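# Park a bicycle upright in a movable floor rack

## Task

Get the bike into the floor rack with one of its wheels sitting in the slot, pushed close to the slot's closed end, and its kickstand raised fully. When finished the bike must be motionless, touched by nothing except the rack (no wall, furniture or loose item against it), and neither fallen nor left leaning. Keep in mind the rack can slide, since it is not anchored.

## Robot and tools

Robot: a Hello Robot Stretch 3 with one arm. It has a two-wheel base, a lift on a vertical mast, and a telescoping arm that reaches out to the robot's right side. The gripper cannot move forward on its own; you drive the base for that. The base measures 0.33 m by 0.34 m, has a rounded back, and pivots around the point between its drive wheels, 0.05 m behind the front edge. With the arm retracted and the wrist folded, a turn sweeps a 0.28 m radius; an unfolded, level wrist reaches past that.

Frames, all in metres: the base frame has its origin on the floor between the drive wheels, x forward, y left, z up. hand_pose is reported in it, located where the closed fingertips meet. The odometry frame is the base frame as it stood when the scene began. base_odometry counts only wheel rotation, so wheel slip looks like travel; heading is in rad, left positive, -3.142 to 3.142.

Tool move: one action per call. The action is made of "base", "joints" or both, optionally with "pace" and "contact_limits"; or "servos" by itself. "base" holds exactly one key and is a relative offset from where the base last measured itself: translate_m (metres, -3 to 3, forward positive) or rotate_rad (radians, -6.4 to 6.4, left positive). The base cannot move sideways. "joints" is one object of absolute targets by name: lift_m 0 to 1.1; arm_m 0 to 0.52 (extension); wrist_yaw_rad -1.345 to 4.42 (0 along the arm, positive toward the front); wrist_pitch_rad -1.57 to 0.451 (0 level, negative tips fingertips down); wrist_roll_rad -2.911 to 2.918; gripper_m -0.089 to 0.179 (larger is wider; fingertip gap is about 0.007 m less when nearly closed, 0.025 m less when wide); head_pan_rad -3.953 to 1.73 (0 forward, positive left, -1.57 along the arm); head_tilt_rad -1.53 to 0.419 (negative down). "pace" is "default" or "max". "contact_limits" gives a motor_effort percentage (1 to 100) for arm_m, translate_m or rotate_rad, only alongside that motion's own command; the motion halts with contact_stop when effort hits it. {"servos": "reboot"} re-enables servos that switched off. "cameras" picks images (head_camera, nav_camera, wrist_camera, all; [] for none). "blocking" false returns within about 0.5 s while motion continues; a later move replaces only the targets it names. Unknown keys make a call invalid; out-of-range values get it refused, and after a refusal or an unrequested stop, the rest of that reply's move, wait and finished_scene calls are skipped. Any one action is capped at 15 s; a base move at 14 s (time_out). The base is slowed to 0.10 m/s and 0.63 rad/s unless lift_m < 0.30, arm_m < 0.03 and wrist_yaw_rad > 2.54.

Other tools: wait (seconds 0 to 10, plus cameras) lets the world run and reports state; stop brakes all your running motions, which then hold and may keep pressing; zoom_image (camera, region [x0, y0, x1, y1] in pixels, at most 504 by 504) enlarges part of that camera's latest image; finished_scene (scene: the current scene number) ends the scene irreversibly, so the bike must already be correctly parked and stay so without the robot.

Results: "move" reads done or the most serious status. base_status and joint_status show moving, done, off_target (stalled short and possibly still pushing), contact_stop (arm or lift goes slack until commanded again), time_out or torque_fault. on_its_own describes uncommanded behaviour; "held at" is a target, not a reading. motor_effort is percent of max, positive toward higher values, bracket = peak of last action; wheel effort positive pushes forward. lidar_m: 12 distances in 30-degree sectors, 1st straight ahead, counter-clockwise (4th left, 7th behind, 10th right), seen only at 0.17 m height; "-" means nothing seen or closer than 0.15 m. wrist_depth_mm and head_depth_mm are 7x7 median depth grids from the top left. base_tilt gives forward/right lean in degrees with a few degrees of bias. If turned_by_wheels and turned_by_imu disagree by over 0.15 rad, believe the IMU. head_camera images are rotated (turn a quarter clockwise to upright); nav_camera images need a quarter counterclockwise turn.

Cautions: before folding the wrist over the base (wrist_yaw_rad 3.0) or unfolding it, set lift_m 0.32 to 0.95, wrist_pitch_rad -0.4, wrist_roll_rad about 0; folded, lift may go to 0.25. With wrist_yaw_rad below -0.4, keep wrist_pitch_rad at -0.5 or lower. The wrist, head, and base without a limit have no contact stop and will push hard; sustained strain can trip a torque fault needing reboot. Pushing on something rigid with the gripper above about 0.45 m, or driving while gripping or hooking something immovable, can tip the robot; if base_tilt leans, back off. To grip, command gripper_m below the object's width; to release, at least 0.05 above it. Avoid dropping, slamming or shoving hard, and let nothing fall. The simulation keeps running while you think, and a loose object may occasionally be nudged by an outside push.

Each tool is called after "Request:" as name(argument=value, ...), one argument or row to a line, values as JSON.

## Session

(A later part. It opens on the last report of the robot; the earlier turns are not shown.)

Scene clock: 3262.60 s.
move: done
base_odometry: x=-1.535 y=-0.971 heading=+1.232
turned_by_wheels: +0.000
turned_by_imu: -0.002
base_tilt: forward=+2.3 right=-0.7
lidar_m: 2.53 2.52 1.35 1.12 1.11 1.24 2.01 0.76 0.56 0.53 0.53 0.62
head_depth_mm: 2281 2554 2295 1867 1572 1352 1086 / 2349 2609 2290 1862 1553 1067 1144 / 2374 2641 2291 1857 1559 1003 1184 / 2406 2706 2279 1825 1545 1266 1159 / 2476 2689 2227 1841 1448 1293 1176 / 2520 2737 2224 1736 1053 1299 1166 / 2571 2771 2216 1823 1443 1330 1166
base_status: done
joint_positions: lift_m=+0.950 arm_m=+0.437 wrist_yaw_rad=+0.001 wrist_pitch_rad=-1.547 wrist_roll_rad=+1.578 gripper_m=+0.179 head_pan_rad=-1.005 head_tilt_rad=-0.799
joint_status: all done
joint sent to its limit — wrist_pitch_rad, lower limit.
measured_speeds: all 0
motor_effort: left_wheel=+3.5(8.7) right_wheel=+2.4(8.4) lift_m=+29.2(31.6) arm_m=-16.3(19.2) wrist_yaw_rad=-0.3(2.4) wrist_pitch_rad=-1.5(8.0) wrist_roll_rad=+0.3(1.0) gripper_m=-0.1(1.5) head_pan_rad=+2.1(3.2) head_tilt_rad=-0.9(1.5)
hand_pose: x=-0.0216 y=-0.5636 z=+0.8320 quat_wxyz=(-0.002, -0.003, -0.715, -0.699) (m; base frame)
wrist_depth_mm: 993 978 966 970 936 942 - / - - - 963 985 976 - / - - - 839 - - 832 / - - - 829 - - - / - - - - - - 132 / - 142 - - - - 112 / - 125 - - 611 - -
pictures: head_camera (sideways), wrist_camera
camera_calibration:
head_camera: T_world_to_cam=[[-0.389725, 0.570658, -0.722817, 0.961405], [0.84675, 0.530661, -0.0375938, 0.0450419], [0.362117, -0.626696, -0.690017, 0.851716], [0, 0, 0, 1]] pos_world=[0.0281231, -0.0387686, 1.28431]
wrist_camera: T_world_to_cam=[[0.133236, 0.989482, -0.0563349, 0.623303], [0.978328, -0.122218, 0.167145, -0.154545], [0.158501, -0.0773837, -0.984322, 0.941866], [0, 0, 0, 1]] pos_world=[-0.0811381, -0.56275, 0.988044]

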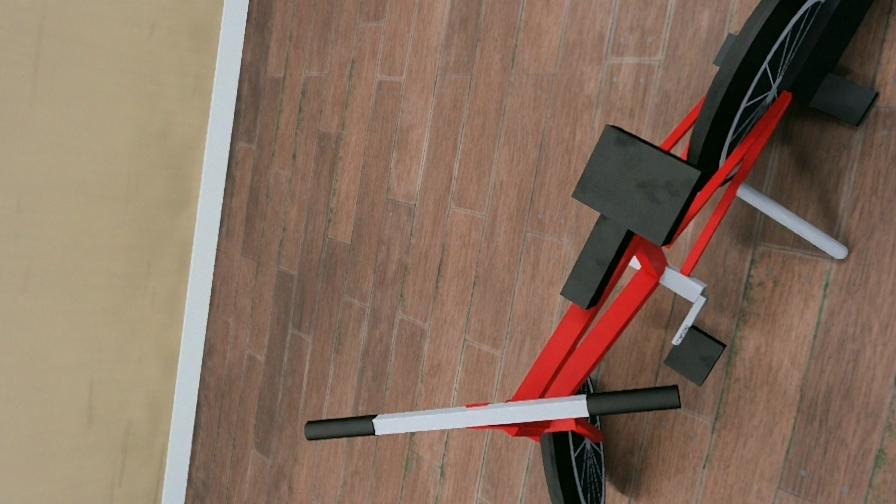

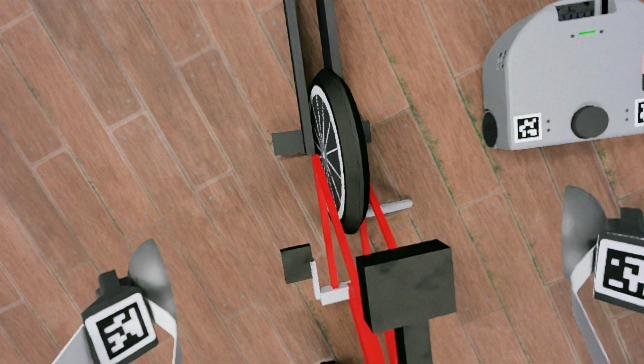

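Request:
move(
  base={"translate_m":-0.782},
  joints={"arm_m":0.2,"head_pan_rad":-1.57,"head_tilt_rad":-0.75},
  cameras=[],
)

Request:
move(
  base={"rotate_rad":1.613},
  joints={"wrist_roll_rad":0.0,"wrist_pitch_rad":-1.4},
)

Scene clock: 3298.90 s.
move: done
base_odometry: x=-1.795 y=-1.708 heading=+1.232
turned_by_wheels: +0.000
turned_by_imu: -0.004
base_tilt: forward=+2.3 right=-0.8
lidar_m: 1.67 1.97 1.04 0.86 0.86 0.96 1.52 1.51 1.68 2.70 0.59 0.77
head_depth_mm: 2204 2163 - 1921 1647 1387 1209 / 2511 312 313 375 1553 1383 1204 / 2855 306 313 360 1573 1380 1203 / 2770 3004 321 356 401 1340 1157 / 2669 2985 2400 1873 1587 1371 1184 / 2590 2853 2416 1938 1587 1367 1180 / 2500 2751 2388 1921 1580 1361 1156
base_status: done
joint_positions: lift_m=+0.950 arm_m=+0.200 wrist_yaw_rad=+0.001 wrist_pitch_rad=-1.548 wrist_roll_rad=+1.578 gripper_m=+0.179 head_pan_rad=-1.565 head_tilt_rad=-0.754
joint_status: all done
measured_speeds: all 0
motor_effort: left_wheel=-0.2(4.5) right_wheel=-3.9(8.2) lift_m=+22.7(26.7) arm_m=-12.3(21.1) wrist_yaw_rad=-2.1(2.1) wrist_pitch_rad=-1.2(2.3) wrist_roll_rad=+0.3(0.8) gripper_m=+0.1(1.9) head_pan_rad=-2.3(3.6) head_tilt_rad=+1.5(5.4)
hand_pose: x=-0.0216 y=-0.3264 z=+0.8320 quat_wxyz=(-0.002, -0.003, -0.715, -0.699) (m; base frame)
wrist_depth_mm: 994 979 965 956 938 933 936 / - - - 991 983 - 933 / - - - - - 838 978 / - - - - - - - / - - - - - - 132 / - 142 - - - - 112 / - 125 - - - - -
pictures: none
No camera images: "cameras" was empty.

Scene clock: 3302.57 s.
move: done
base_odometry: x=-1.795 y=-1.708 heading=+2.845
turned_by_wheels: +1.613
turned_by_imu: +1.602
base_tilt: forward=+2.4 right=-0.8
lidar_m: 0.86 0.86 0.97 1.51 1.51 1.72 2.91 0.58 0.80 3.29 1.82 1.01
head_depth_mm: 3355 3527 - 1805 1639 1383 1207 / 3247 312 313 1796 1622 1383 1204 / 3118 306 313 357 1579 1391 1207 / 3095 3221 320 351 1509 1365 1194 / 2969 3155 2413 1927 1603 1366 1193 / 2893 3047 2408 1910 1598 1369 1193 / 2781 3004 2374 1903 1588 1352 1187
base_status: done
joint_positions: lift_m=+0.950 arm_m=+0.200 wrist_yaw_rad=+0.001 wrist_pitch_rad=-1.404 wrist_roll_rad=+0.004 gripper_m=+0.179 head_pan_rad=-1.565 head_tilt_rad=-0.754
joint_status: all done
measured_speeds: all 0
motor_effort: left_wheel=-3.4(7.9) right_wheel=+6.2(11.1) lift_m=+23.5(23.8) arm_m=-19.6(19.6) wrist_yaw_rad=+0.0(1.7) wrist_pitch_rad=+0.8(2.1) wrist_roll_rad=-1.6(4.9) gripper_m=+0.4(1.6) head_pan_rad=-1.8(2.9) head_tilt_rad=+1.5(2.4)
hand_pose: x=-0.0216 y=-0.3636 z=+0.8320 quat_wxyz=(+0.539, +0.456, -0.540, -0.458) (m; base frame)
wrist_depth_mm: - - - - - 987 977 / - - - - - 999 834 / - - - - - - 833 / - - - - - 998 804 / - - - - - - 132 / - 142 - - - - 112 / 113 125 - - - - -
pictures: head_camera (sideways), nav_camera (sideways), wrist_camera
camera_calibration:
head_camera: T_world_to_cam=[[-0.0269393, 0.657312, -0.753137, 0.998708], [0.999304, -0.0017537, -0.0372752, 0.0436987], [-0.0258222, -0.753616, -0.656807, 0.810887], [0, 0, 0, 1]] pos_world=[0.00417518, -0.0452893, 1.28639]
nav_camera: T_world_to_cam=[[-0.0552528, -0.673738, 0.736902, -0.917921], [-0.997635, 0.00703191, -0.0683733, 0.141586], [0.0408839, -0.738937, -0.672533, 0.831507], [0, 0, 0, 1]] pos_world=[0.0565387, -0.0050025, 1.24531]
wrist_camera: T_world_to_cam=[[-0.990963, 0.122802, -0.0539628, 0.0839988], [0.122901, 0.992418, 0.00150185, 0.394568], [0.0537381, -0.0051438, -0.998542, 0.993232], [0, 0, 0, 1]] pos_world=[-0.0186274, -0.396783, 0.995724]

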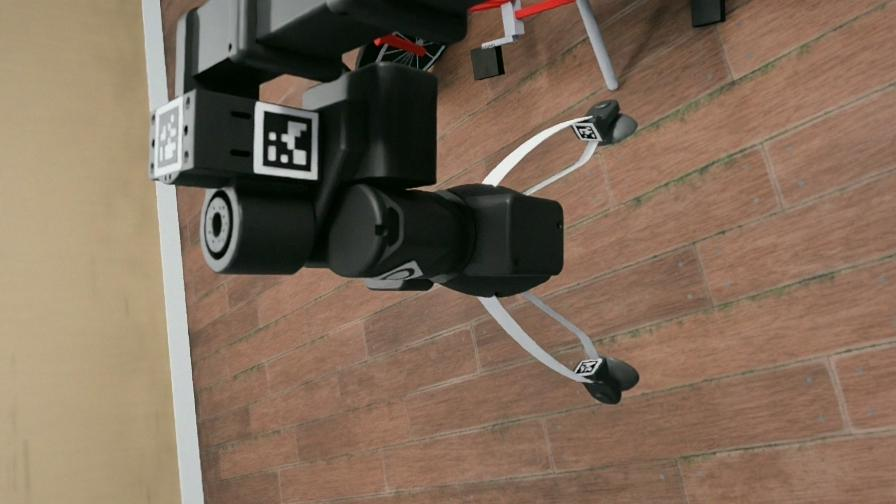

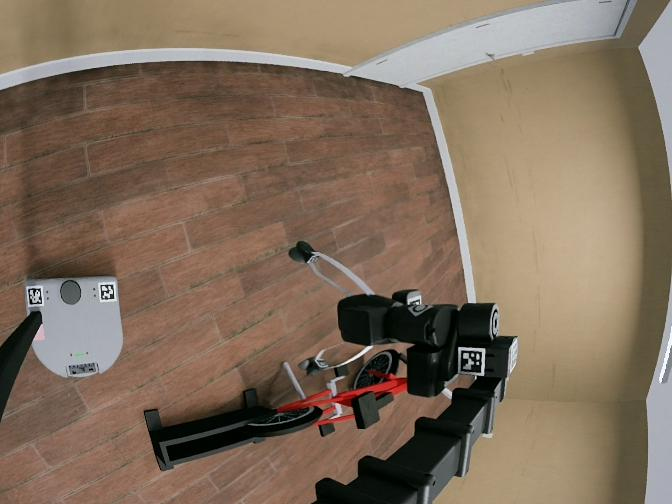

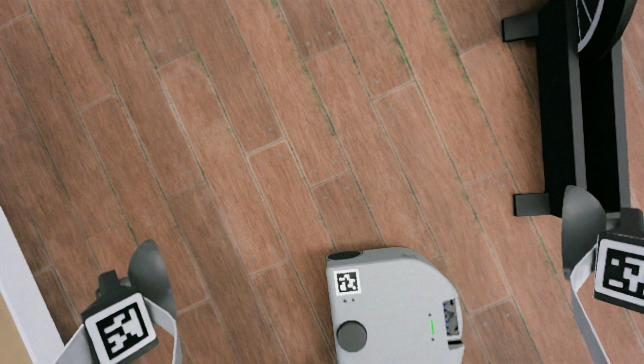

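Request:
move(
  base={"translate_m":-0.45},
)

Scene clock: 3316.97 s.
move: done
base_odometry: x=-1.365 y=-1.840 heading=+2.845
turned_by_wheels: +0.000
turned_by_imu: -0.003
base_tilt: forward=+2.3 right=-0.8
lidar_m: 1.29 1.29 1.47 1.38 1.38 1.58 2.50 2.49 0.23 0.41 2.70 1.52
head_depth_mm: 3467 3523 - 1909 1630 1389 1214 / 3356 312 313 1814 1582 1386 1205 / 3277 306 313 356 1269 1150 1163 / 3151 3250 320 350 1267 1353 1203 / 3062 3292 2423 1918 1600 1364 1191 / 3011 3138 2398 1925 1599 1365 1192 / 2908 3086 2369 1887 1594 1360 1184
base_status: done
joint_positions: lift_m=+0.950 arm_m=+0.200 wrist_yaw_rad=+0.001 wrist_pitch_rad=-1.404 wrist_roll_rad=+0.004 gripper_m=+0.179 head_pan_rad=-1.565 head_tilt_rad=-0.754
joint_status: not commanded
measured_speeds: all 0
motor_effort: left_wheel=-2.8(8.0) right_wheel=-0.3(4.8) lift_m=+26.0(26.1) arm_m=-18.0(19.4) wrist_yaw_rad=+0.4(1.5) wrist_pitch_rad=+0.9(1.3) wrist_roll_rad=-1.5(1.8) gripper_m=-0.2(1.6) head_pan_rad=-2.1(3.0) head_tilt_rad=+2.1(2.2)
hand_pose: x=-0.0216 y=-0.3636 z=+0.8320 quat_wxyz=(+0.539, +0.456, -0.540, -0.458) (m; base frame)
wrist_depth_mm: - - - - 966 981 955 / - - - - - - 978 / - - - - - - 991 / - - - - 992 - - / - - - - - - 132 / - 142 - - - - 112 / - 125 - - - - -
pictures: head_camera (sideways), nav_camera (sideways), wrist_camera
camera_calibration:
head_camera: T_world_to_cam=[[-0.0269393, 0.657312, -0.753137, 0.998708], [0.999303, -0.00175382, -0.0372752, 0.0436987], [-0.0258223, -0.753616, -0.656807, 0.810887], [0, 0, 0, 1]] pos_world=[0.00417518, -0.0452893, 1.28639]
nav_camera: T_world_to_cam=[[-0.0552528, -0.673738, 0.736902, -0.917921], [-0.997635, 0.00703202, -0.0683733, 0.141586], [0.0408838, -0.738937, -0.672533, 0.831507], [0, 0, 0, 1]] pos_world=[0.0565387, -0.00500251, 1.24531]
wrist_camera: T_world_to_cam=[[-0.990963, 0.122802, -0.0539628, 0.0839973], [0.122901, 0.992418, 0.00150185, 0.394556], [0.0537381, -0.0051438, -0.998542, 0.993232], [0, 0, 0, 1]] pos_world=[-0.0186274, -0.396771, 0.995724]

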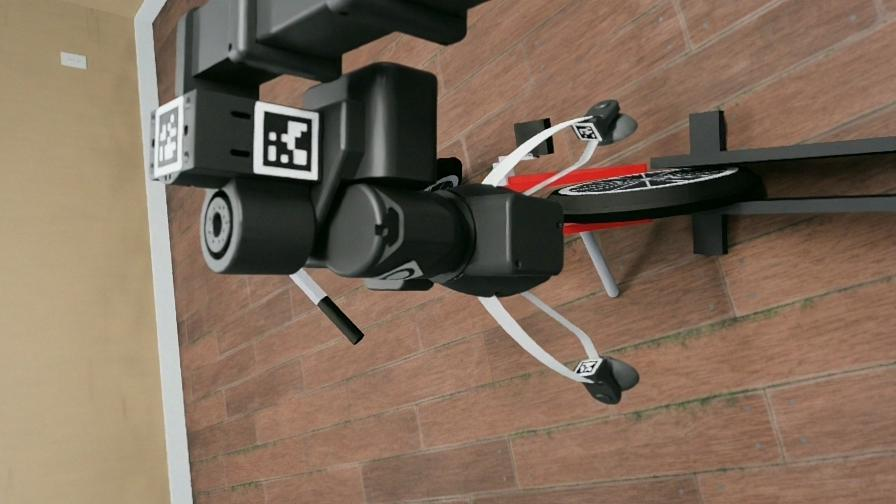

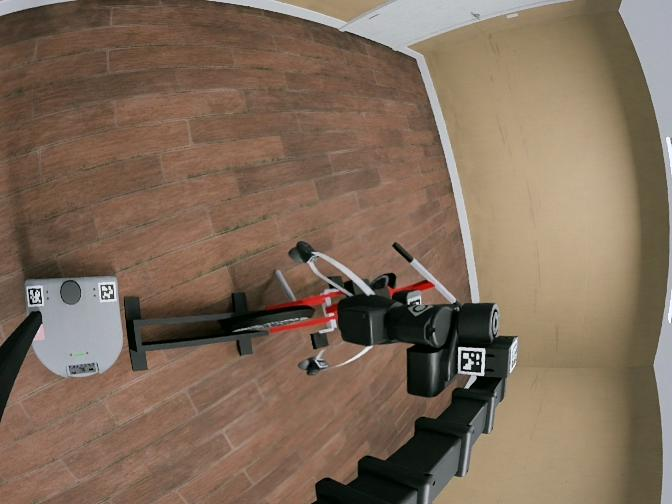

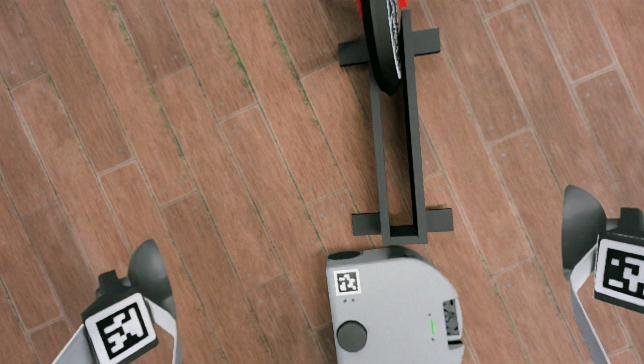

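Request:
move(
  base={"translate_m":-0.1},
  joints={"lift_m":0.62,"arm_m":0.48,"wrist_pitch_rad":-1.25},
)

Scene clock: 3334.37 s.
move: done
base_odometry: x=-1.269 y=-1.869 heading=+2.845
turned_by_wheels: +0.000
turned_by_imu: -0.002
base_tilt: forward=+2.3 right=-0.8
lidar_m: 1.38 1.38 1.57 1.35 1.35 1.54 2.40 2.39 0.22 0.21 2.90 1.64
head_depth_mm: 3551 3366 2500 1963 1626 1389 1213 / 3435 3338 2507 1969 1622 503 419 / 3292 3287 2432 739 620 1311 1159 / 3267 3245 2433 747 1177 1134 1178 / 3098 3252 2239 1780 1561 1368 1190 / 3012 3201 2393 1914 1583 1365 1183 / 2932 3155 2391 1924 1582 1353 1178
base_status: done
joint_positions: lift_m=+0.620 arm_m=+0.480 wrist_yaw_rad=+0.000 wrist_pitch_rad=-1.256 wrist_roll_rad=+0.004 gripper_m=+0.179 head_pan_rad=-1.565 head_tilt_rad=-0.754
joint_status: all done
measured_speeds: all 0
motor_effort: left_wheel=-2.2(7.5) right_wheel=+0.5(4.4) lift_m=+22.7(26.1) arm_m=+17.8(21.6) wrist_yaw_rad=+0.2(2.1) wrist_pitch_rad=+0.7(3.1) wrist_roll_rad=-1.5(1.8) gripper_m=+0.6(1.6) head_pan_rad=-2.3(2.8) head_tilt_rad=+1.6(2.6)
hand_pose: x=-0.0216 y=-0.6813 z=+0.5076 quat_wxyz=(+0.571, +0.415, -0.573, -0.417) (m; base frame)
wrist_depth_mm: 783 786 765 730 715 719 696 / 774 753 740 408 707 707 683 / 751 746 725 709 692 685 670 / 739 715 707 339 680 666 667 / 727 708 697 686 660 663 132 / 714 142 683 661 647 656 112 / 712 125 673 660 643 639 623
pictures: head_camera (sideways), nav_camera (sideways), wrist_camera
camera_calibration:
head_camera: T_world_to_cam=[[-0.0269013, 0.657292, -0.753155, 0.998733], [0.999303, -0.00181242, -0.037275, 0.0436984], [-0.0258656, -0.753633, -0.656786, 0.810859], [0, 0, 0, 1]] pos_world=[0.00417257, -0.0452897, 1.28639]
nav_camera: T_world_to_cam=[[-0.0552918, -0.673714, 0.736921, -0.917946], [-0.997635, 0.00708752, -0.0683737, 0.141587], [0.0408413, -0.738959, -0.672512, 0.83148], [0, 0, 0, 1]] pos_world=[0.0565384, -0.00500703, 1.24531]
wrist_camera: T_world_to_cam=[[-0.990942, 0.113712, -0.0714369, 0.108165], [0.123105, 0.981756, -0.144917, 0.777367], [0.0536548, -0.152398, -0.986862, 0.561384], [0, 0, 0, 1]] pos_world=[-0.018634, -0.68993, 0.674389]

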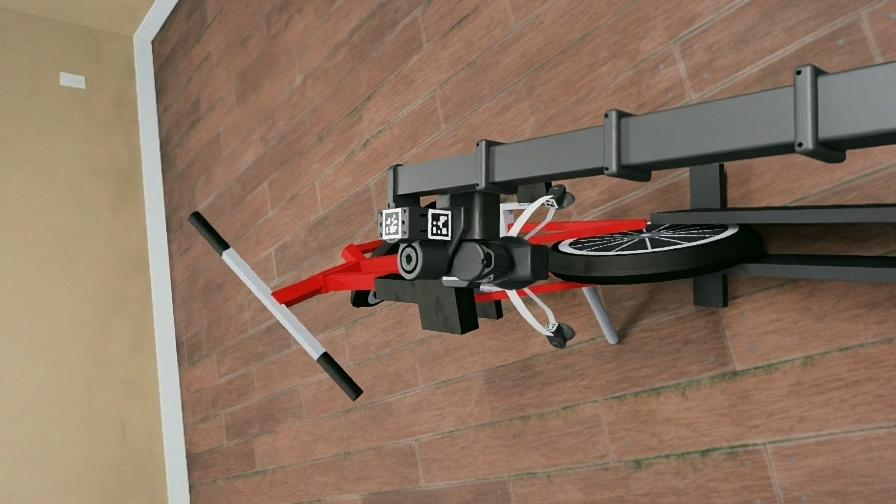

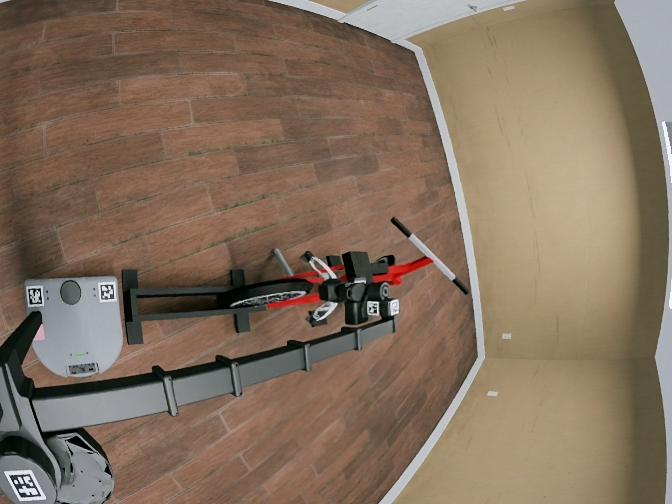

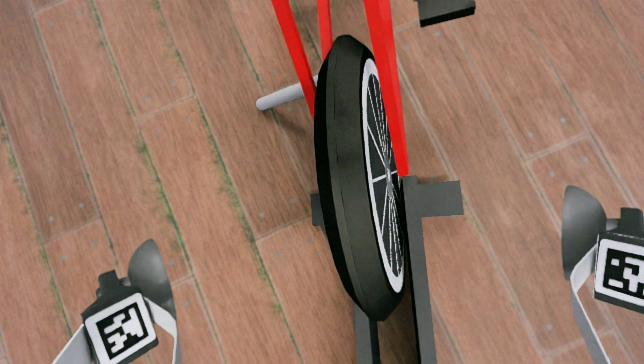

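Request:
move(
  base={"translate_m":-0.01},
  joints={"lift_m":0.412},
  cameras=["head_camera","wrist_camera"],
)

Scene clock: 3349.20 s.
move: done
base_odometry: x=-1.259 y=-1.872 heading=+2.845
turned_by_wheels: +0.000
turned_by_imu: -0.001
base_tilt: forward=+2.3 right=-0.8
lidar_m: 1.39 1.39 1.59 1.35 1.35 1.54 2.39 2.38 0.22 0.21 2.93 1.64
head_depth_mm: 3506 3402 2493 1958 1624 1397 1205 / 3370 3333 2482 1953 1628 1382 1213 / 3343 3247 2445 1935 1381 739 638 / 3205 3233 2411 1516 883 1136 1117 / 3124 3215 2241 1776 1563 1350 1201 / 3034 3182 2399 1914 1589 1359 1193 / 2921 3153 2405 1894 1586 1354 1191
base_status: done
joint_positions: lift_m=+0.412 arm_m=+0.480 wrist_yaw_rad=+0.000 wrist_pitch_rad=-1.256 wrist_roll_rad=+0.004 gripper_m=+0.179 head_pan_rad=-1.565 head_tilt_rad=-0.754
joint_status: all done
measured_speeds: all 0
motor_effort: left_wheel=-3.6(6.8) right_wheel=-1.0(4.3) lift_m=+22.6(24.3) arm_m=+5.9(12.0) wrist_yaw_rad=+0.9(1.3) wrist_pitch_rad=+1.4(2.1) wrist_roll_rad=-1.4(1.6) gripper_m=+0.0(2.0) head_pan_rad=-2.2(2.8) head_tilt_rad=+1.0(2.6)
hand_pose: x=-0.0216 y=-0.6813 z=+0.2996 quat_wxyz=(+0.571, +0.415, -0.573, -0.417) (m; base frame)
wrist_depth_mm: 534 527 517 - 223 485 474 / 527 519 507 - 288 470 468 / 523 512 498 103 263 466 459 / 509 500 489 - 279 413 453 / 498 489 481 109 276 454 132 / 488 142 473 113 272 440 112 / 481 125 463 123 251 435 432
pictures: head_camera (sideways), wrist_camera
camera_calibration:
head_camera: T_world_to_cam=[[-0.0269013, 0.657292, -0.753155, 0.998733], [0.999303, -0.00181243, -0.037275, 0.0436984], [-0.0258656, -0.753634, -0.656786, 0.810859], [0, 0, 0, 1]] pos_world=[0.00417257, -0.0452897, 1.28639]
wrist_camera: T_world_to_cam=[[-0.990942, 0.113713, -0.071437, 0.0933058], [0.123106, 0.981756, -0.144917, 0.747224], [0.0536548, -0.152398, -0.986862, 0.356115], [0, 0, 0, 1]] pos_world=[-0.018634, -0.68993, 0.466387]

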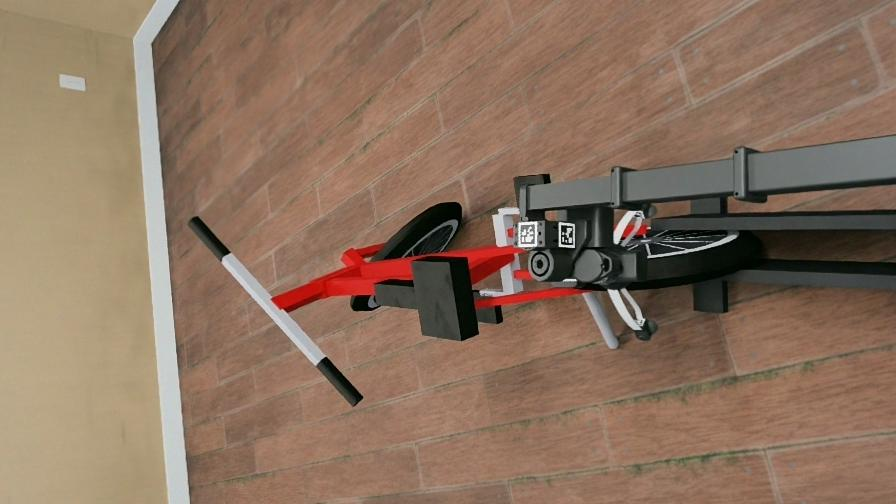

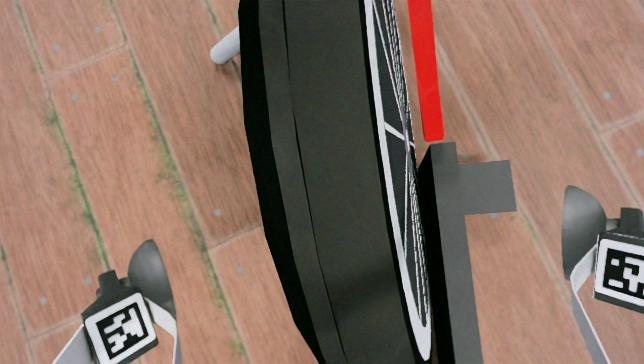

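Request:
move(
  base={"translate_m":0.008},
  cameras=[],
)

Request:
move(
  joints={"gripper_m":0.02},
  cameras=["head_camera","wrist_camera"],
)

Scene clock: 3353.97 s.
move: done
base_odometry: x=-1.267 y=-1.870 heading=+2.845
turned_by_wheels: +0.000
turned_by_imu: -0.001
base_tilt: forward=+2.4 right=-0.8
lidar_m: 1.39 1.38 1.58 1.35 1.35 1.54 2.39 2.39 0.22 0.21 2.91 1.63
head_depth_mm: 3388 3400 2496 1987 1624 1385 1209 / 3405 3329 2475 1959 1615 1379 1208 / 3300 3282 2438 1931 1380 739 638 / 3161 3289 2438 1514 887 1138 1101 / 3085 3248 2331 1770 1604 1351 1195 / 3040 3225 2382 1911 1587 1359 1191 / 2926 3119 2382 1919 1572 1359 1193
base_status: done
joint_positions: lift_m=+0.412 arm_m=+0.480 wrist_yaw_rad=+0.000 wrist_pitch_rad=-1.256 wrist_roll_rad=+0.004 gripper_m=+0.179 head_pan_rad=-1.565 head_tilt_rad=-0.754
joint_status: not commanded
measured_speeds: all 0
motor_effort: left_wheel=+2.0(4.1) right_wheel=+6.1(9.2) lift_m=+22.7(22.7) arm_m=-2.0(2.0) wrist_yaw_rad=-0.1(1.2) wrist_pitch_rad=+1.1(1.4) wrist_roll_rad=-1.3(1.6) gripper_m=+0.1(1.2) head_pan_rad=-2.3(2.6) head_tilt_rad=+1.3(2.5)
hand_pose: x=-0.0216 y=-0.6813 z=+0.2996 quat_wxyz=(+0.571, +0.415, -0.573, -0.417) (m; base frame)
wrist_depth_mm: 541 525 521 106 223 487 473 / 530 514 504 104 247 479 465 / 518 510 496 103 264 471 461 / 508 496 490 106 282 408 453 / 503 485 481 109 - 452 132 / 491 142 469 113 277 440 112 / 486 125 462 141 226 437 426
pictures: none
No camera images: "cameras" was empty.

Scene clock: 3356.10 s.
move: done
base_odometry: x=-1.267 y=-1.870 heading=+2.845
turned_by_wheels: +0.000
turned_by_imu: -0.001
base_tilt: forward=+2.3 right=-0.8
lidar_m: 1.39 1.39 1.58 1.35 1.35 1.54 2.40 2.39 0.22 0.21 2.92 1.64
head_depth_mm: 3521 3334 2464 1950 1626 1394 1210 / 3447 3344 2460 1968 1624 1383 1209 / 3289 3291 2472 1939 902 736 640 / 3153 3242 2436 1519 885 1135 1103 / 3109 3193 2327 1763 1602 1368 1191 / 3009 3219 2394 1913 1584 1368 1186 / 2940 3139 2349 1896 1580 1367 1182
base_status: not commanded
joint_positions: lift_m=+0.412 arm_m=+0.480 wrist_yaw_rad=+0.000 wrist_pitch_rad=-1.256 wrist_roll_rad=+0.003 gripper_m=+0.021 head_pan_rad=-1.565 head_tilt_rad=-0.754
joint_status: all done
measured_speeds: all 0
motor_effort: left_wheel=+0.2(2.3) right_wheel=+6.1(6.9) lift_m=+23.6(23.8) arm_m=-6.3(6.3) wrist_yaw_rad=+1.3(1.4) wrist_pitch_rad=+0.8(1.6) wrist_roll_rad=-1.3(1.5) gripper_m=-13.9(84.7) head_pan_rad=-1.6(2.8) head_tilt_rad=+0.9(2.1)
hand_pose: x=-0.0216 y=-0.6813 z=+0.2996 quat_wxyz=(+0.571, +0.415, -0.573, -0.417) (m; base frame)
wrist_depth_mm: 535 530 516 - 220 486 478 / 526 518 504 103 247 476 467 / 513 505 496 103 263 470 459 / 506 501 488 106 280 409 449 / 495 487 480 113 145 454 446 / 487 475 130 122 130 123 438 / 479 474 458 133 - 267 429
pictures: head_camera (sideways), wrist_camera
camera_calibration:
head_camera: T_world_to_cam=[[-0.0269013, 0.657292, -0.753155, 0.998732], [0.999303, -0.00181242, -0.037275, 0.0436984], [-0.0258656, -0.753633, -0.656786, 0.810859], [0, 0, 0, 1]] pos_world=[0.00417257, -0.0452897, 1.28639]
wrist_camera: T_world_to_cam=[[-0.990996, 0.113328, -0.0713005, 0.0929997], [0.122706, 0.981797, -0.144972, 0.74727], [0.0535732, -0.152416, -0.986863, 0.356098], [0, 0, 0, 1]] pos_world=[-0.0186099, -0.689932, 0.466384]

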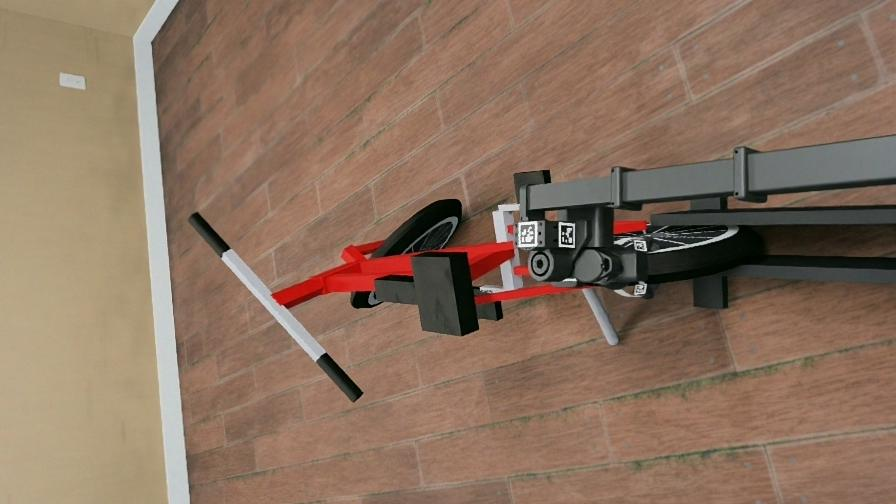

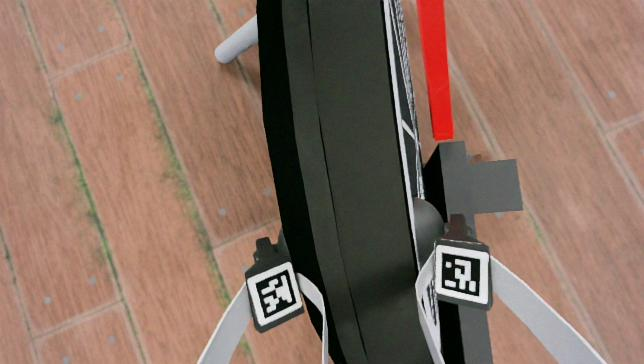

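Request:
move(
  joints={"gripper_m":-0.01},
  cameras=[],
)

Request:
move(
  base={"translate_m":-0.02},
  cameras=["head_camera","wrist_camera"],
)

Scene clock: 3362.43 s.
move: done
base_odometry: x=-1.267 y=-1.870 heading=+2.845
turned_by_wheels: +0.000
turned_by_imu: -0.001
base_tilt: forward=+2.3 right=-0.8
lidar_m: 1.38 1.39 1.58 1.35 1.35 1.54 2.40 2.39 0.22 0.21 2.90 1.63
head_depth_mm: 3598 3332 2488 1968 1635 1387 1213 / 3461 3334 2453 1958 1616 1378 1213 / 3313 3323 2449 1948 1376 737 639 / 3193 3250 2459 1508 889 1135 1097 / 3164 3293 2317 1786 1606 1361 1187 / 2993 3220 2372 1930 1582 1357 1192 / 2949 3105 2379 1895 1584 1353 1180
base_status: not commanded
joint_positions: lift_m=+0.412 arm_m=+0.480 wrist_yaw_rad=+0.000 wrist_pitch_rad=-1.255 wrist_roll_rad=+0.003 gripper_m=-0.009 head_pan_rad=-1.565 head_tilt_rad=-0.754
joint_status: all done
measured_speeds: all 0
motor_effort: left_wheel=+0.2(0.5) right_wheel=+5.3(6.7) lift_m=+29.0(29.0) arm_m=-14.2(14.6) wrist_yaw_rad=+1.2(1.2) wrist_pitch_rad=+0.8(1.5) wrist_roll_rad=-1.1(1.3) gripper_m=-22.7(95.1) head_pan_rad=-2.4(2.6) head_tilt_rad=+1.5(2.1)
hand_pose: x=-0.0216 y=-0.6816 z=+0.2996 quat_wxyz=(+0.572, +0.415, -0.573, -0.416) (m; base frame)
wrist_depth_mm: 535 524 521 106 221 485 476 / 524 518 512 103 341 469 462 / 517 511 503 103 260 468 463 / 512 495 484 105 281 410 449 / 494 486 475 109 136 452 445 / 487 480 130 124 129 123 435 / 479 470 455 130 146 266 429
pictures: none
No camera images: "cameras" was empty.

Scene clock: 3363.53 s.
move: done
base_odometry: x=-1.248 y=-1.875 heading=+2.846
turned_by_wheels: +0.002
turned_by_imu: +0.002
base_tilt: forward=+2.3 right=-0.7
lidar_m: 1.41 1.40 1.59 1.35 1.35 1.53 2.37 2.37 0.22 0.21 2.93 1.65
head_depth_mm: 3460 3342 2469 1975 1633 1390 1212 / 3424 3323 2452 1973 1631 1391 1208 / 3284 3308 2465 1962 1383 737 639 / 3234 3303 2440 1515 882 1137 1152 / 3082 3243 2226 1542 1581 1340 1194 / 2993 3212 2401 1922 1599 1363 1188 / 2925 3111 2376 1899 1594 1363 1185
base_status: done
joint_positions: lift_m=+0.412 arm_m=+0.480 wrist_yaw_rad=+0.012 wrist_pitch_rad=-1.252 wrist_roll_rad=+0.003 gripper_m=-0.006 head_pan_rad=-1.565 head_tilt_rad=-0.754
joint_status: not commanded
measured_speeds: all 0
on_its_own: left_wheel is at rest, and its effort (+23.7) is outside its rest range (-21 to +21); right_wheel is at rest, and its effort (-44.6) is outside its rest range (-21 to +21); wrist_yaw_rad is at rest, and its effort (-11.0) is outside its rest range (-9 to +9)
motor_effort: left_wheel=+23.7(24.7) right_wheel=-44.6(45.6) lift_m=+30.3(30.3) arm_m=-17.1(17.3) wrist_yaw_rad=-11.0(11.6) wrist_pitch_rad=+0.8(1.2) wrist_roll_rad=-1.3(1.3) gripper_m=-10.6(23.2) head_pan_rad=-2.4(3.1) head_tilt_rad=+1.5(2.2)
hand_pose: x=-0.0209 y=-0.6823 z=+0.2998 quat_wxyz=(+0.575, +0.417, -0.571, -0.412) (m; base frame)
wrist_depth_mm: 547 534 125 - 224 481 474 / 532 522 125 - 286 475 469 / 519 507 130 - 262 467 459 / 514 503 497 - 282 452 449 / 502 494 484 - 147 448 443 / 489 480 131 113 128 440 435 / 479 476 455 121 287 430 422
pictures: head_camera (sideways), wrist_camera
camera_calibration:
head_camera: T_world_to_cam=[[-0.0269013, 0.657292, -0.753155, 0.998733], [0.999303, -0.00181243, -0.037275, 0.0436984], [-0.0258656, -0.753634, -0.656786, 0.810859], [0, 0, 0, 1]] pos_world=[0.00417257, -0.0452897, 1.28639]
wrist_camera: T_world_to_cam=[[-0.992388, 0.1002, -0.0716015, 0.0849426], [0.109965, 0.982722, -0.14888, 0.749727], [0.0554467, -0.15562, -0.98626, 0.353804], [0, 0, 0, 1]] pos_world=[-0.0177654, -0.690226, 0.466644]

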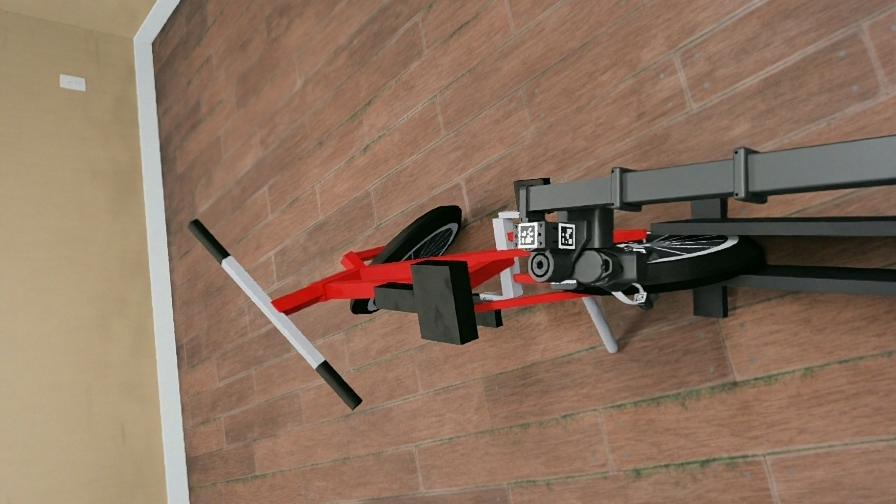

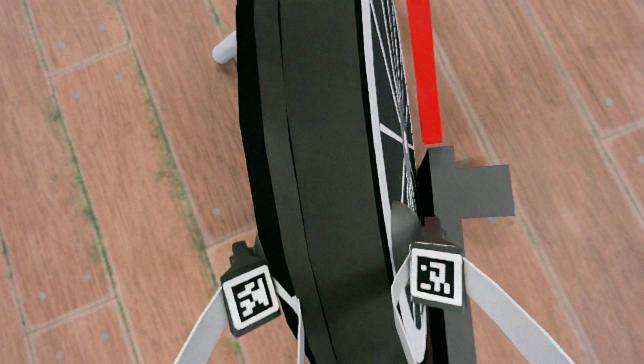

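Request:
move(
  base={"translate_m":-0.02},
  cameras=["head_camera","wrist_camera"],
)

Scene clock: 3369.53 s.
move: done
base_odometry: x=-1.229 y=-1.881 heading=+2.848
turned_by_wheels: +0.001
turned_by_imu: +0.016
base_tilt: forward=+2.3 right=-0.8
lidar_m: 1.42 1.42 1.56 1.34 1.34 1.55 2.36 2.36 0.21 0.21 2.88 1.66
head_depth_mm: 3482 3371 2488 1977 1620 1390 1209 / 3361 3336 2455 1967 1630 1386 1214 / 3301 3288 2445 1958 1385 737 638 / 3187 3289 2441 1517 883 1151 1122 / 3079 3215 2338 1775 1557 1352 1194 / 3050 3274 2406 1915 1583 1369 1189 / 2940 3101 2375 1920 1589 1357 1186
base_status: done
joint_positions: lift_m=+0.412 arm_m=+0.480 wrist_yaw_rad=+0.012 wrist_pitch_rad=-1.254 wrist_roll_rad=+0.006 gripper_m=-0.006 head_pan_rad=-1.565 head_tilt_rad=-0.754
joint_status: not commanded
measured_speeds: all 0
on_its_own: right_wheel is at rest, and its effort (-36.6) is outside its rest range (-21 to +21); wrist_yaw_rad is at rest, and its effort (-10.6) is outside its rest range (-9 to +9)
motor_effort: left_wheel=+21.3(26.9) right_wheel=-36.6(54.1) lift_m=+17.1(29.9) arm_m=-6.6(19.9) wrist_yaw_rad=-10.6(13.8) wrist_pitch_rad=+0.6(2.0) wrist_roll_rad=-1.9(2.2) gripper_m=-10.6(12.3) head_pan_rad=-2.1(2.9) head_tilt_rad=+2.3(2.4)
hand_pose: x=-0.0209 y=-0.6817 z=+0.2997 quat_wxyz=(+0.574, +0.417, -0.571, -0.413) (m; base frame)
wrist_depth_mm: 548 529 523 - 220 482 473 / 534 526 511 - 288 477 463 / 520 511 499 104 266 473 459 / 512 504 493 - 286 457 449 / 501 491 485 109 148 449 445 / 493 482 131 112 126 446 434 / 486 475 461 121 275 430 426
pictures: head_camera (sideways), wrist_camera
camera_calibration:
head_camera: T_world_to_cam=[[-0.0269013, 0.657292, -0.753155, 0.998732], [0.999303, -0.00181242, -0.037275, 0.0436984], [-0.0258656, -0.753633, -0.656786, 0.810859], [0, 0, 0, 1]] pos_world=[0.00417257, -0.0452897, 1.28639]
wrist_camera: T_world_to_cam=[[-0.992056, 0.102985, -0.0722437, 0.0869739], [0.112708, 0.982721, -0.146819, 0.748629], [0.0558752, -0.153795, -0.986522, 0.355099], [0, 0, 0, 1]] pos_world=[-0.0179348, -0.690038, 0.466509]

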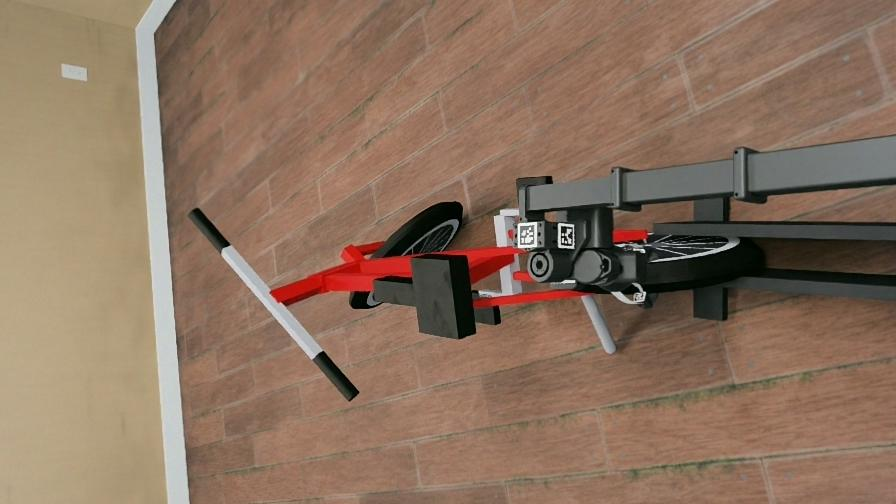

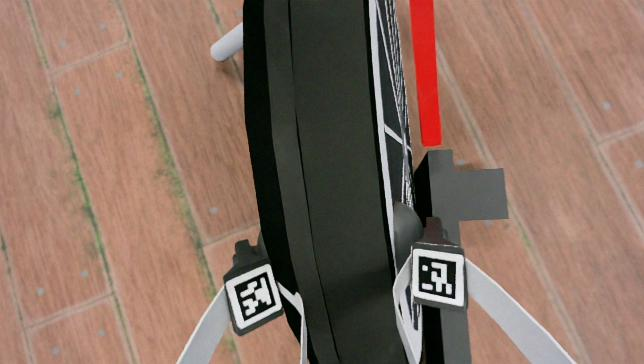

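Request:
move(
  joints={"gripper_m":0.179},
  cameras=["wrist_camera"],
)

Scene clock: 3437.47 s.
move: done
base_odometry: x=-1.229 y=-1.881 heading=+2.847
turned_by_wheels: -0.001
turned_by_imu: -0.004
base_tilt: forward=+2.3 right=-0.8
lidar_m: 1.42 1.42 1.57 1.34 1.34 1.54 2.36 2.35 0.21 0.21 2.88 1.66
head_depth_mm: 3483 3378 2496 1962 1624 1396 1216 / 3356 3361 2478 1959 1621 1388 1207 / 3306 3350 2445 1955 1393 735 640 / 3202 3266 2439 1516 889 1153 1139 / 3086 3301 2261 1568 1564 1338 1192 / 3021 3218 2403 1904 1592 1364 1192 / 2955 3122 2385 1910 1589 1357 1183
base_status: not commanded
joint_positions: lift_m=+0.412 arm_m=+0.480 wrist_yaw_rad=+0.002 wrist_pitch_rad=-1.252 wrist_roll_rad=+0.005 gripper_m=+0.179 head_pan_rad=-1.565 head_tilt_rad=-0.754
joint_status: all done
measured_speeds: all 0
motor_effort: left_wheel=+4.2(21.5) right_wheel=-3.3(36.8) lift_m=+29.5(29.5) arm_m=+16.7(21.1) wrist_yaw_rad=-1.5(11.5) wrist_pitch_rad=+0.4(1.2) wrist_roll_rad=-1.5(2.3) gripper_m=+1.3(83.8) head_pan_rad=-2.3(2.8) head_tilt_rad=+2.0(2.3)
hand_pose: x=-0.0215 y=-0.6825 z=+0.2998 quat_wxyz=(+0.572, +0.414, -0.574, -0.415) (m; base frame)
wrist_depth_mm: 541 524 - 152 485 483 475 / 527 521 103 - 481 477 465 / 514 509 104 - 289 467 458 / 506 499 105 - 286 456 449 / 500 491 481 - 281 453 132 / 490 142 472 - 274 443 112 / 488 125 466 118 273 436 429
pictures: wrist_camera
camera_calibration:
wrist_camera: T_world_to_cam=[[-0.99105, 0.112257, -0.0722389, 0.0928147], [0.122046, 0.981181, -0.149628, 0.749436], [0.0540827, -0.157105, -0.9861, 0.352747], [0, 0, 0, 1]] pos_world=[-0.018559, -0.690334, 0.466685]

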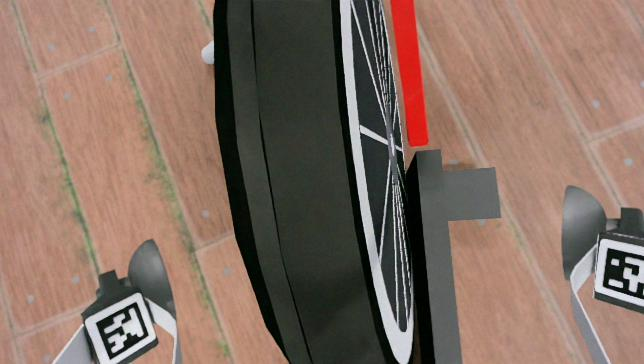

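Request:
move(
  joints={"lift_m":0.62},
  cameras=[],
)

Request:
move(
  joints={"arm_m":0.02,"wrist_pitch_rad":-1.5},
  base={"translate_m":0.34},
  cameras=[],
)

Request:
move(
  base={"rotate_rad":-1.567},
  joints={"head_pan_rad":-1.2,"head_tilt_rad":-0.8,"gripper_m":0.0},
)

Scene clock: 3450.23 s.
move: done
base_odometry: x=-1.229 y=-1.881 heading=+2.847
turned_by_wheels: +0.000
turned_by_imu: -0.001
base_tilt: forward=+2.3 right=-0.7
lidar_m: 1.42 1.42 1.57 1.34 1.34 1.55 2.36 2.35 0.21 0.21 2.89 1.66
head_depth_mm: 3498 3394 2471 1968 1641 1395 1211 / 3374 3324 2482 1954 1622 504 419 / 3285 3287 2447 741 616 1306 1181 / 3187 3243 2418 748 1241 1153 1133 / 3113 3255 2177 1560 1524 1348 1189 / 3001 3257 2402 1922 1593 1368 1184 / 2922 3090 2370 1910 1579 1359 1179
base_status: not commanded
joint_positions: lift_m=+0.620 arm_m=+0.480 wrist_yaw_rad=+0.002 wrist_pitch_rad=-1.252 wrist_roll_rad=+0.005 gripper_m=+0.179 head_pan_rad=-1.565 head_tilt_rad=-0.754
joint_status: all done
measured_speeds: all 0
motor_effort: left_wheel=+3.7(4.5) right_wheel=-3.3(3.8) lift_m=+30.0(31.7) arm_m=+4.5(10.5) wrist_yaw_rad=-1.3(3.0) wrist_pitch_rad=+0.2(0.8) wrist_roll_rad=-1.7(1.8) gripper_m=+1.0(1.6) head_pan_rad=-1.9(2.8) head_tilt_rad=+1.8(2.2)
hand_pose: x=-0.0215 y=-0.6825 z=+0.5078 quat_wxyz=(+0.572, +0.414, -0.574, -0.415) (m; base frame)
wrist_depth_mm: 792 765 765 738 708 711 692 / 774 755 740 388 717 696 695 / 755 738 736 347 693 684 670 / 748 729 714 345 684 663 656 / 728 720 695 334 663 657 132 / 721 142 678 669 652 644 112 / 705 125 677 666 659 630 628
pictures: none
No camera images: "cameras" was empty.

Scene clock: 3454.80 s.
move: done
base_odometry: x=-1.554 y=-1.782 heading=+2.847
turned_by_wheels: +0.000
turned_by_imu: -0.001
base_tilt: forward=+2.3 right=-0.8
lidar_m: 1.10 1.09 1.26 1.44 1.44 1.65 2.68 0.37 0.44 1.18 2.23 1.27
head_depth_mm: 3340 3368 2497 1978 1518 1224 1103 / 3324 3368 2367 1370 1518 1328 1187 / 3192 3305 2364 1897 1617 1375 1196 / 3064 3335 2428 1942 1608 1372 1198 / 2991 3253 2429 1919 1598 1370 1197 / 2963 3136 2372 1900 1584 1359 1190 / 2874 3055 2377 1883 1589 1356 1184
base_status: done
joint_positions: lift_m=+0.620 arm_m=+0.020 wrist_yaw_rad=+0.001 wrist_pitch_rad=-1.495 wrist_roll_rad=+0.002 gripper_m=+0.179 head_pan_rad=-1.565 head_tilt_rad=-0.754
joint_status: all done
measured_speeds: all 0
motor_effort: left_wheel=+1.8(7.2) right_wheel=+4.6(9.7) lift_m=+23.2(29.9) arm_m=-19.7(21.5) wrist_yaw_rad=-1.3(2.1) wrist_pitch_rad=-0.9(2.6) wrist_roll_rad=-0.8(1.8) gripper_m=+0.9(1.8) head_pan_rad=-2.3(3.1) head_tilt_rad=+1.3(2.3)
hand_pose: x=-0.0216 y=-0.1603 z=+0.5014 quat_wxyz=(+0.518, +0.480, -0.519, -0.481) (m; base frame)
wrist_depth_mm: 676 663 660 645 645 634 469 / 686 679 670 660 653 648 478 / 698 691 687 665 665 653 649 / 706 693 694 684 - 675 666 / 728 714 709 697 - - 132 / 747 142 715 537 - - 112 / 745 125 730 733 - 700 701
pictures: none
No camera images: "cameras" was empty.

Scene clock: 3458.40 s.
move: done
base_odometry: x=-1.554 y=-1.782 heading=+1.280
turned_by_wheels: -1.567
turned_by_imu: -1.558
base_tilt: forward=+2.3 right=-0.8
lidar_m: 1.18 2.23 1.28 1.09 1.10 1.26 1.44 1.43 1.65 2.68 0.37 0.44
head_depth_mm: 2353 2660 2374 1894 1592 1370 1190 / 2349 2659 2330 1887 1575 1358 1191 / 2387 2664 2308 1896 1567 1354 1197 / 2407 2665 2309 1859 1556 1348 1186 / 2381 2643 2266 1838 1558 1351 1129 / 2401 2687 2279 1836 1543 1334 1122 / 2439 2705 2262 1828 1536 1341 1129
base_status: done
joint_positions: lift_m=+0.620 arm_m=+0.020 wrist_yaw_rad=+0.001 wrist_pitch_rad=-1.495 wrist_roll_rad=+0.002 gripper_m=+0.000 head_pan_rad=-1.205 head_tilt_rad=-0.790
joint_status: all done
measured_speeds: all 0
motor_effort: left_wheel=+5.6(10.1) right_wheel=-4.7(8.3) lift_m=+25.7(25.7) arm_m=-18.8(20.1) wrist_yaw_rad=-0.2(2.1) wrist_pitch_rad=-0.9(1.7) wrist_roll_rad=-1.0(1.1) gripper_m=-1.8(81.3) head_pan_rad=+2.9(5.3) head_tilt_rad=-4.6(6.5)
hand_pose: x=-0.0216 y=-0.1603 z=+0.5014 quat_wxyz=(+0.518, +0.480, -0.519, -0.481) (m; base frame)
wrist_depth_mm: 669 652 657 651 647 639 627 / 687 672 666 662 658 643 642 / 693 694 674 664 668 660 644 / 717 708 685 681 - 669 667 / 720 717 710 151 142 677 671 / 746 730 718 128 125 692 685 / 746 738 733 719 520 697 699
pictures: head_camera (sideways), nav_camera (sideways), wrist_camera
camera_calibration:
head_camera: T_world_to_cam=[[-0.265771, 0.630751, -0.729053, 0.968777], [0.935673, 0.350867, -0.0375357, 0.0444242], [0.232125, -0.692131, -0.683427, 0.843938], [0, 0, 0, 1]] pos_world=[0.0200077, -0.0425283, 1.28473]
nav_camera: T_world_to_cam=[[0.194386, -0.674465, 0.712258, -0.887326], [-0.93732, -0.3418, -0.0678557, 0.140541], [0.289216, -0.654423, -0.69863, 0.863936], [0, 0, 0, 1]] pos_world=[0.0543514, 0.0149464, 1.24511]
wrist_camera: T_world_to_cam=[[-0.99126, 0.124916, -0.042419, 0.0357168], [0.120665, 0.988495, 0.0911996, 0.147658], [0.0533233, 0.085284, -0.994929, 0.6768], [0, 0, 0, 1]] pos_world=[-0.0185018, -0.208142, 0.661417]

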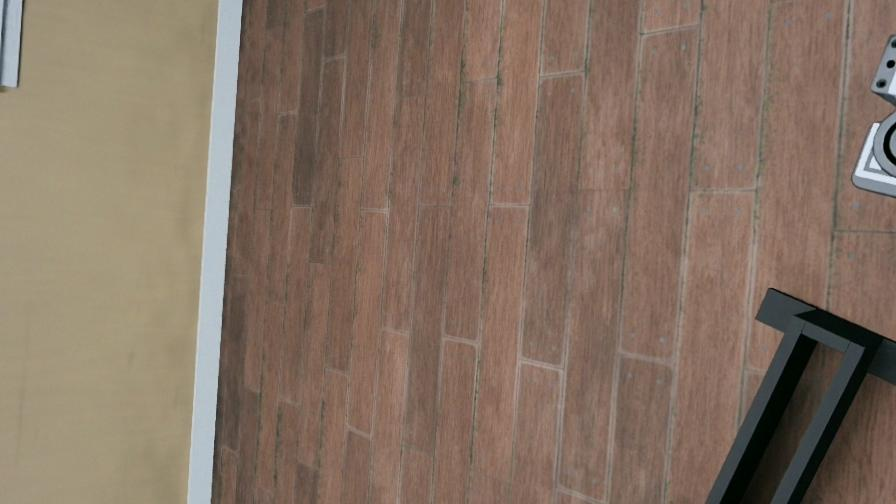

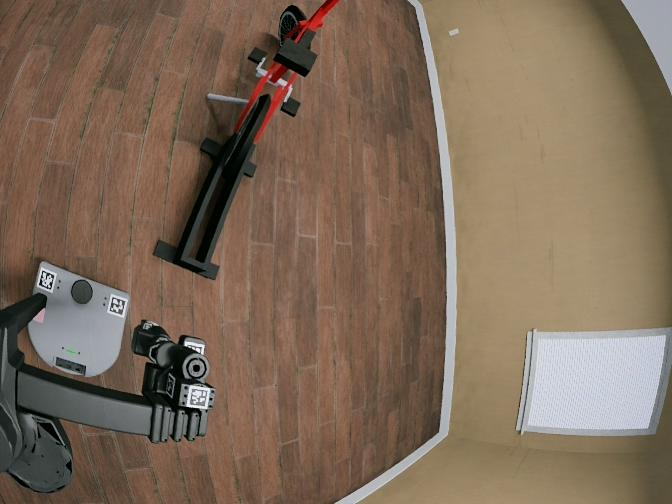

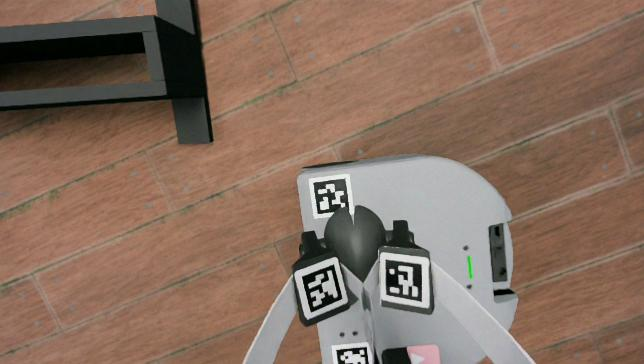

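Request:
move(
  base={"translate_m":0.85},
  joints={"head_pan_rad":-1.45,"wrist_roll_rad":1.571},
)

Scene clock: 3470.33 s.
move: done
base_odometry: x=-1.310 y=-0.968 heading=+1.280
turned_by_wheels: +0.000
turned_by_imu: +0.000
base_tilt: forward=+2.3 right=-0.8
lidar_m: 2.53 2.53 1.54 1.32 1.32 1.52 2.26 0.46 0.35 0.33 0.39 0.39
head_depth_mm: 2326 2666 2359 1894 1579 1364 1187 / 2267 2593 2322 1875 1574 1366 1030 / 2266 2570 2311 1885 1572 1354 849 / 2220 2503 2293 1868 1567 1347 880 / 2176 2458 2291 1842 1551 1347 706 / 2158 2447 2256 1840 1539 1339 923 / 2120 2390 2250 1836 1538 1332 1116
base_status: done
joint_positions: lift_m=+0.620 arm_m=+0.020 wrist_yaw_rad=+0.001 wrist_pitch_rad=-1.495 wrist_roll_rad=+1.567 gripper_m=+0.000 head_pan_rad=-1.444 head_tilt_rad=-0.790
joint_status: all done
measured_speeds: all 0
motor_effort: left_wheel=+4.3(10.4) right_wheel=+1.8(6.1) lift_m=+29.6(30.3) arm_m=-9.9(17.3) wrist_yaw_rad=+0.2(2.1) wrist_pitch_rad=-1.2(1.8) wrist_roll_rad=+1.3(4.2) gripper_m=-1.0(2.4) head_pan_rad=-2.1(3.9) head_tilt_rad=-4.3(5.7)
hand_pose: x=-0.0215 y=-0.1600 z=+0.5014 quat_wxyz=(+0.002, +0.002, -0.733, -0.680) (m; base frame)
wrist_depth_mm: 679 369 640 634 - - 587 / 713 324 652 657 - - 415 / 730 341 501 674 - - 614 / 749 721 512 697 672 652 640 / 780 750 528 152 686 676 660 / 791 518 750 128 126 689 679 / 823 202 333 751 733 704 700
pictures: head_camera (sideways), nav_camera (sideways), wrist_camera
camera_calibration:
head_camera: T_world_to_cam=[[-0.108873, 0.675764, -0.729034, 0.967794], [0.992142, 0.119351, -0.0375358, 0.04408], [0.0616455, -0.727392, -0.683448, 0.845005], [0, 0, 0, 1]] pos_world=[0.0095427, -0.0446115, 1.28473]
nav_camera: T_world_to_cam=[[0.0291673, -0.701332, 0.712238, -0.886292], [-0.991596, -0.110149, -0.0678552, 0.140872], [0.126042, -0.704273, -0.698651, 0.864958], [0, 0, 0, 1]] pos_world=[0.0565181, 0.00309848, 1.24511]
wrist_camera: T_world_to_cam=[[0.121282, 0.98673, -0.107954, 0.230519], [0.979766, -0.101557, 0.172468, -0.0492973], [0.159216, -0.126687, -0.979082, 0.637169], [0, 0, 0, 1]] pos_world=[-0.0811051, -0.151746, 0.657228]

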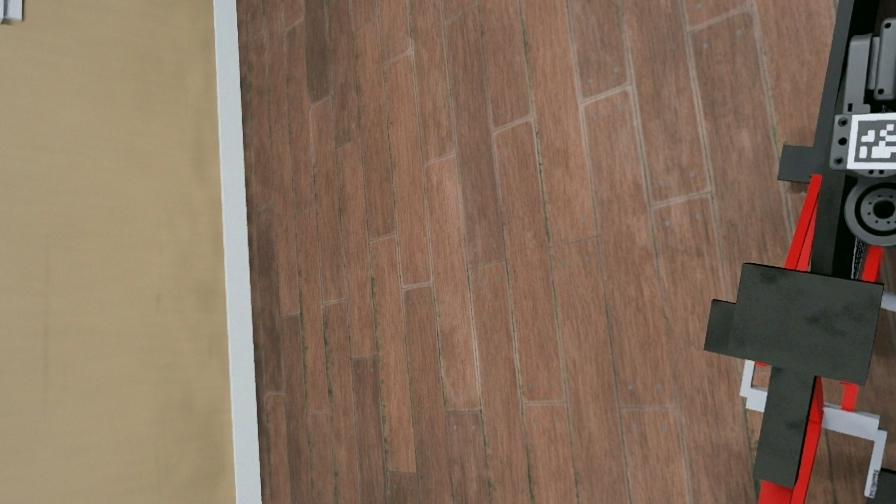

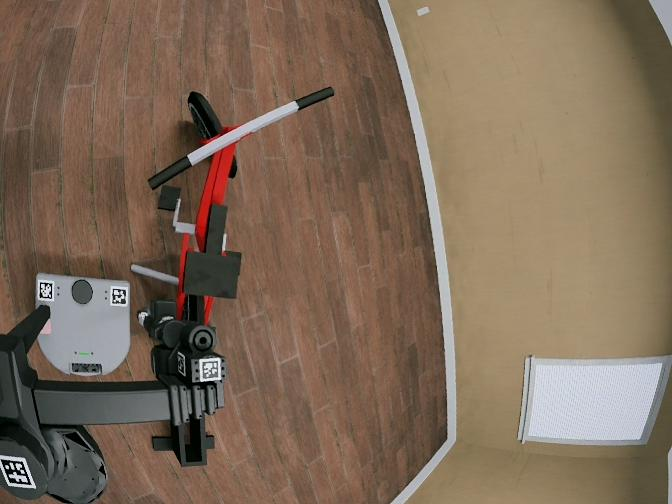

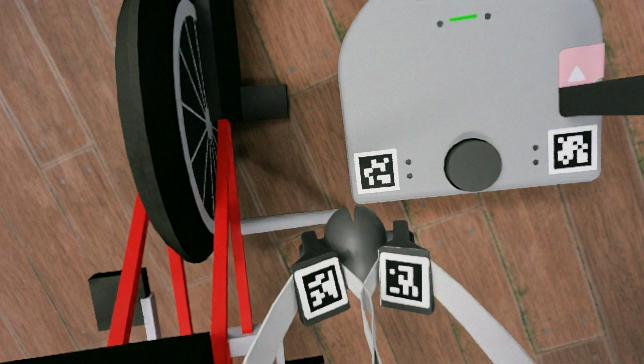

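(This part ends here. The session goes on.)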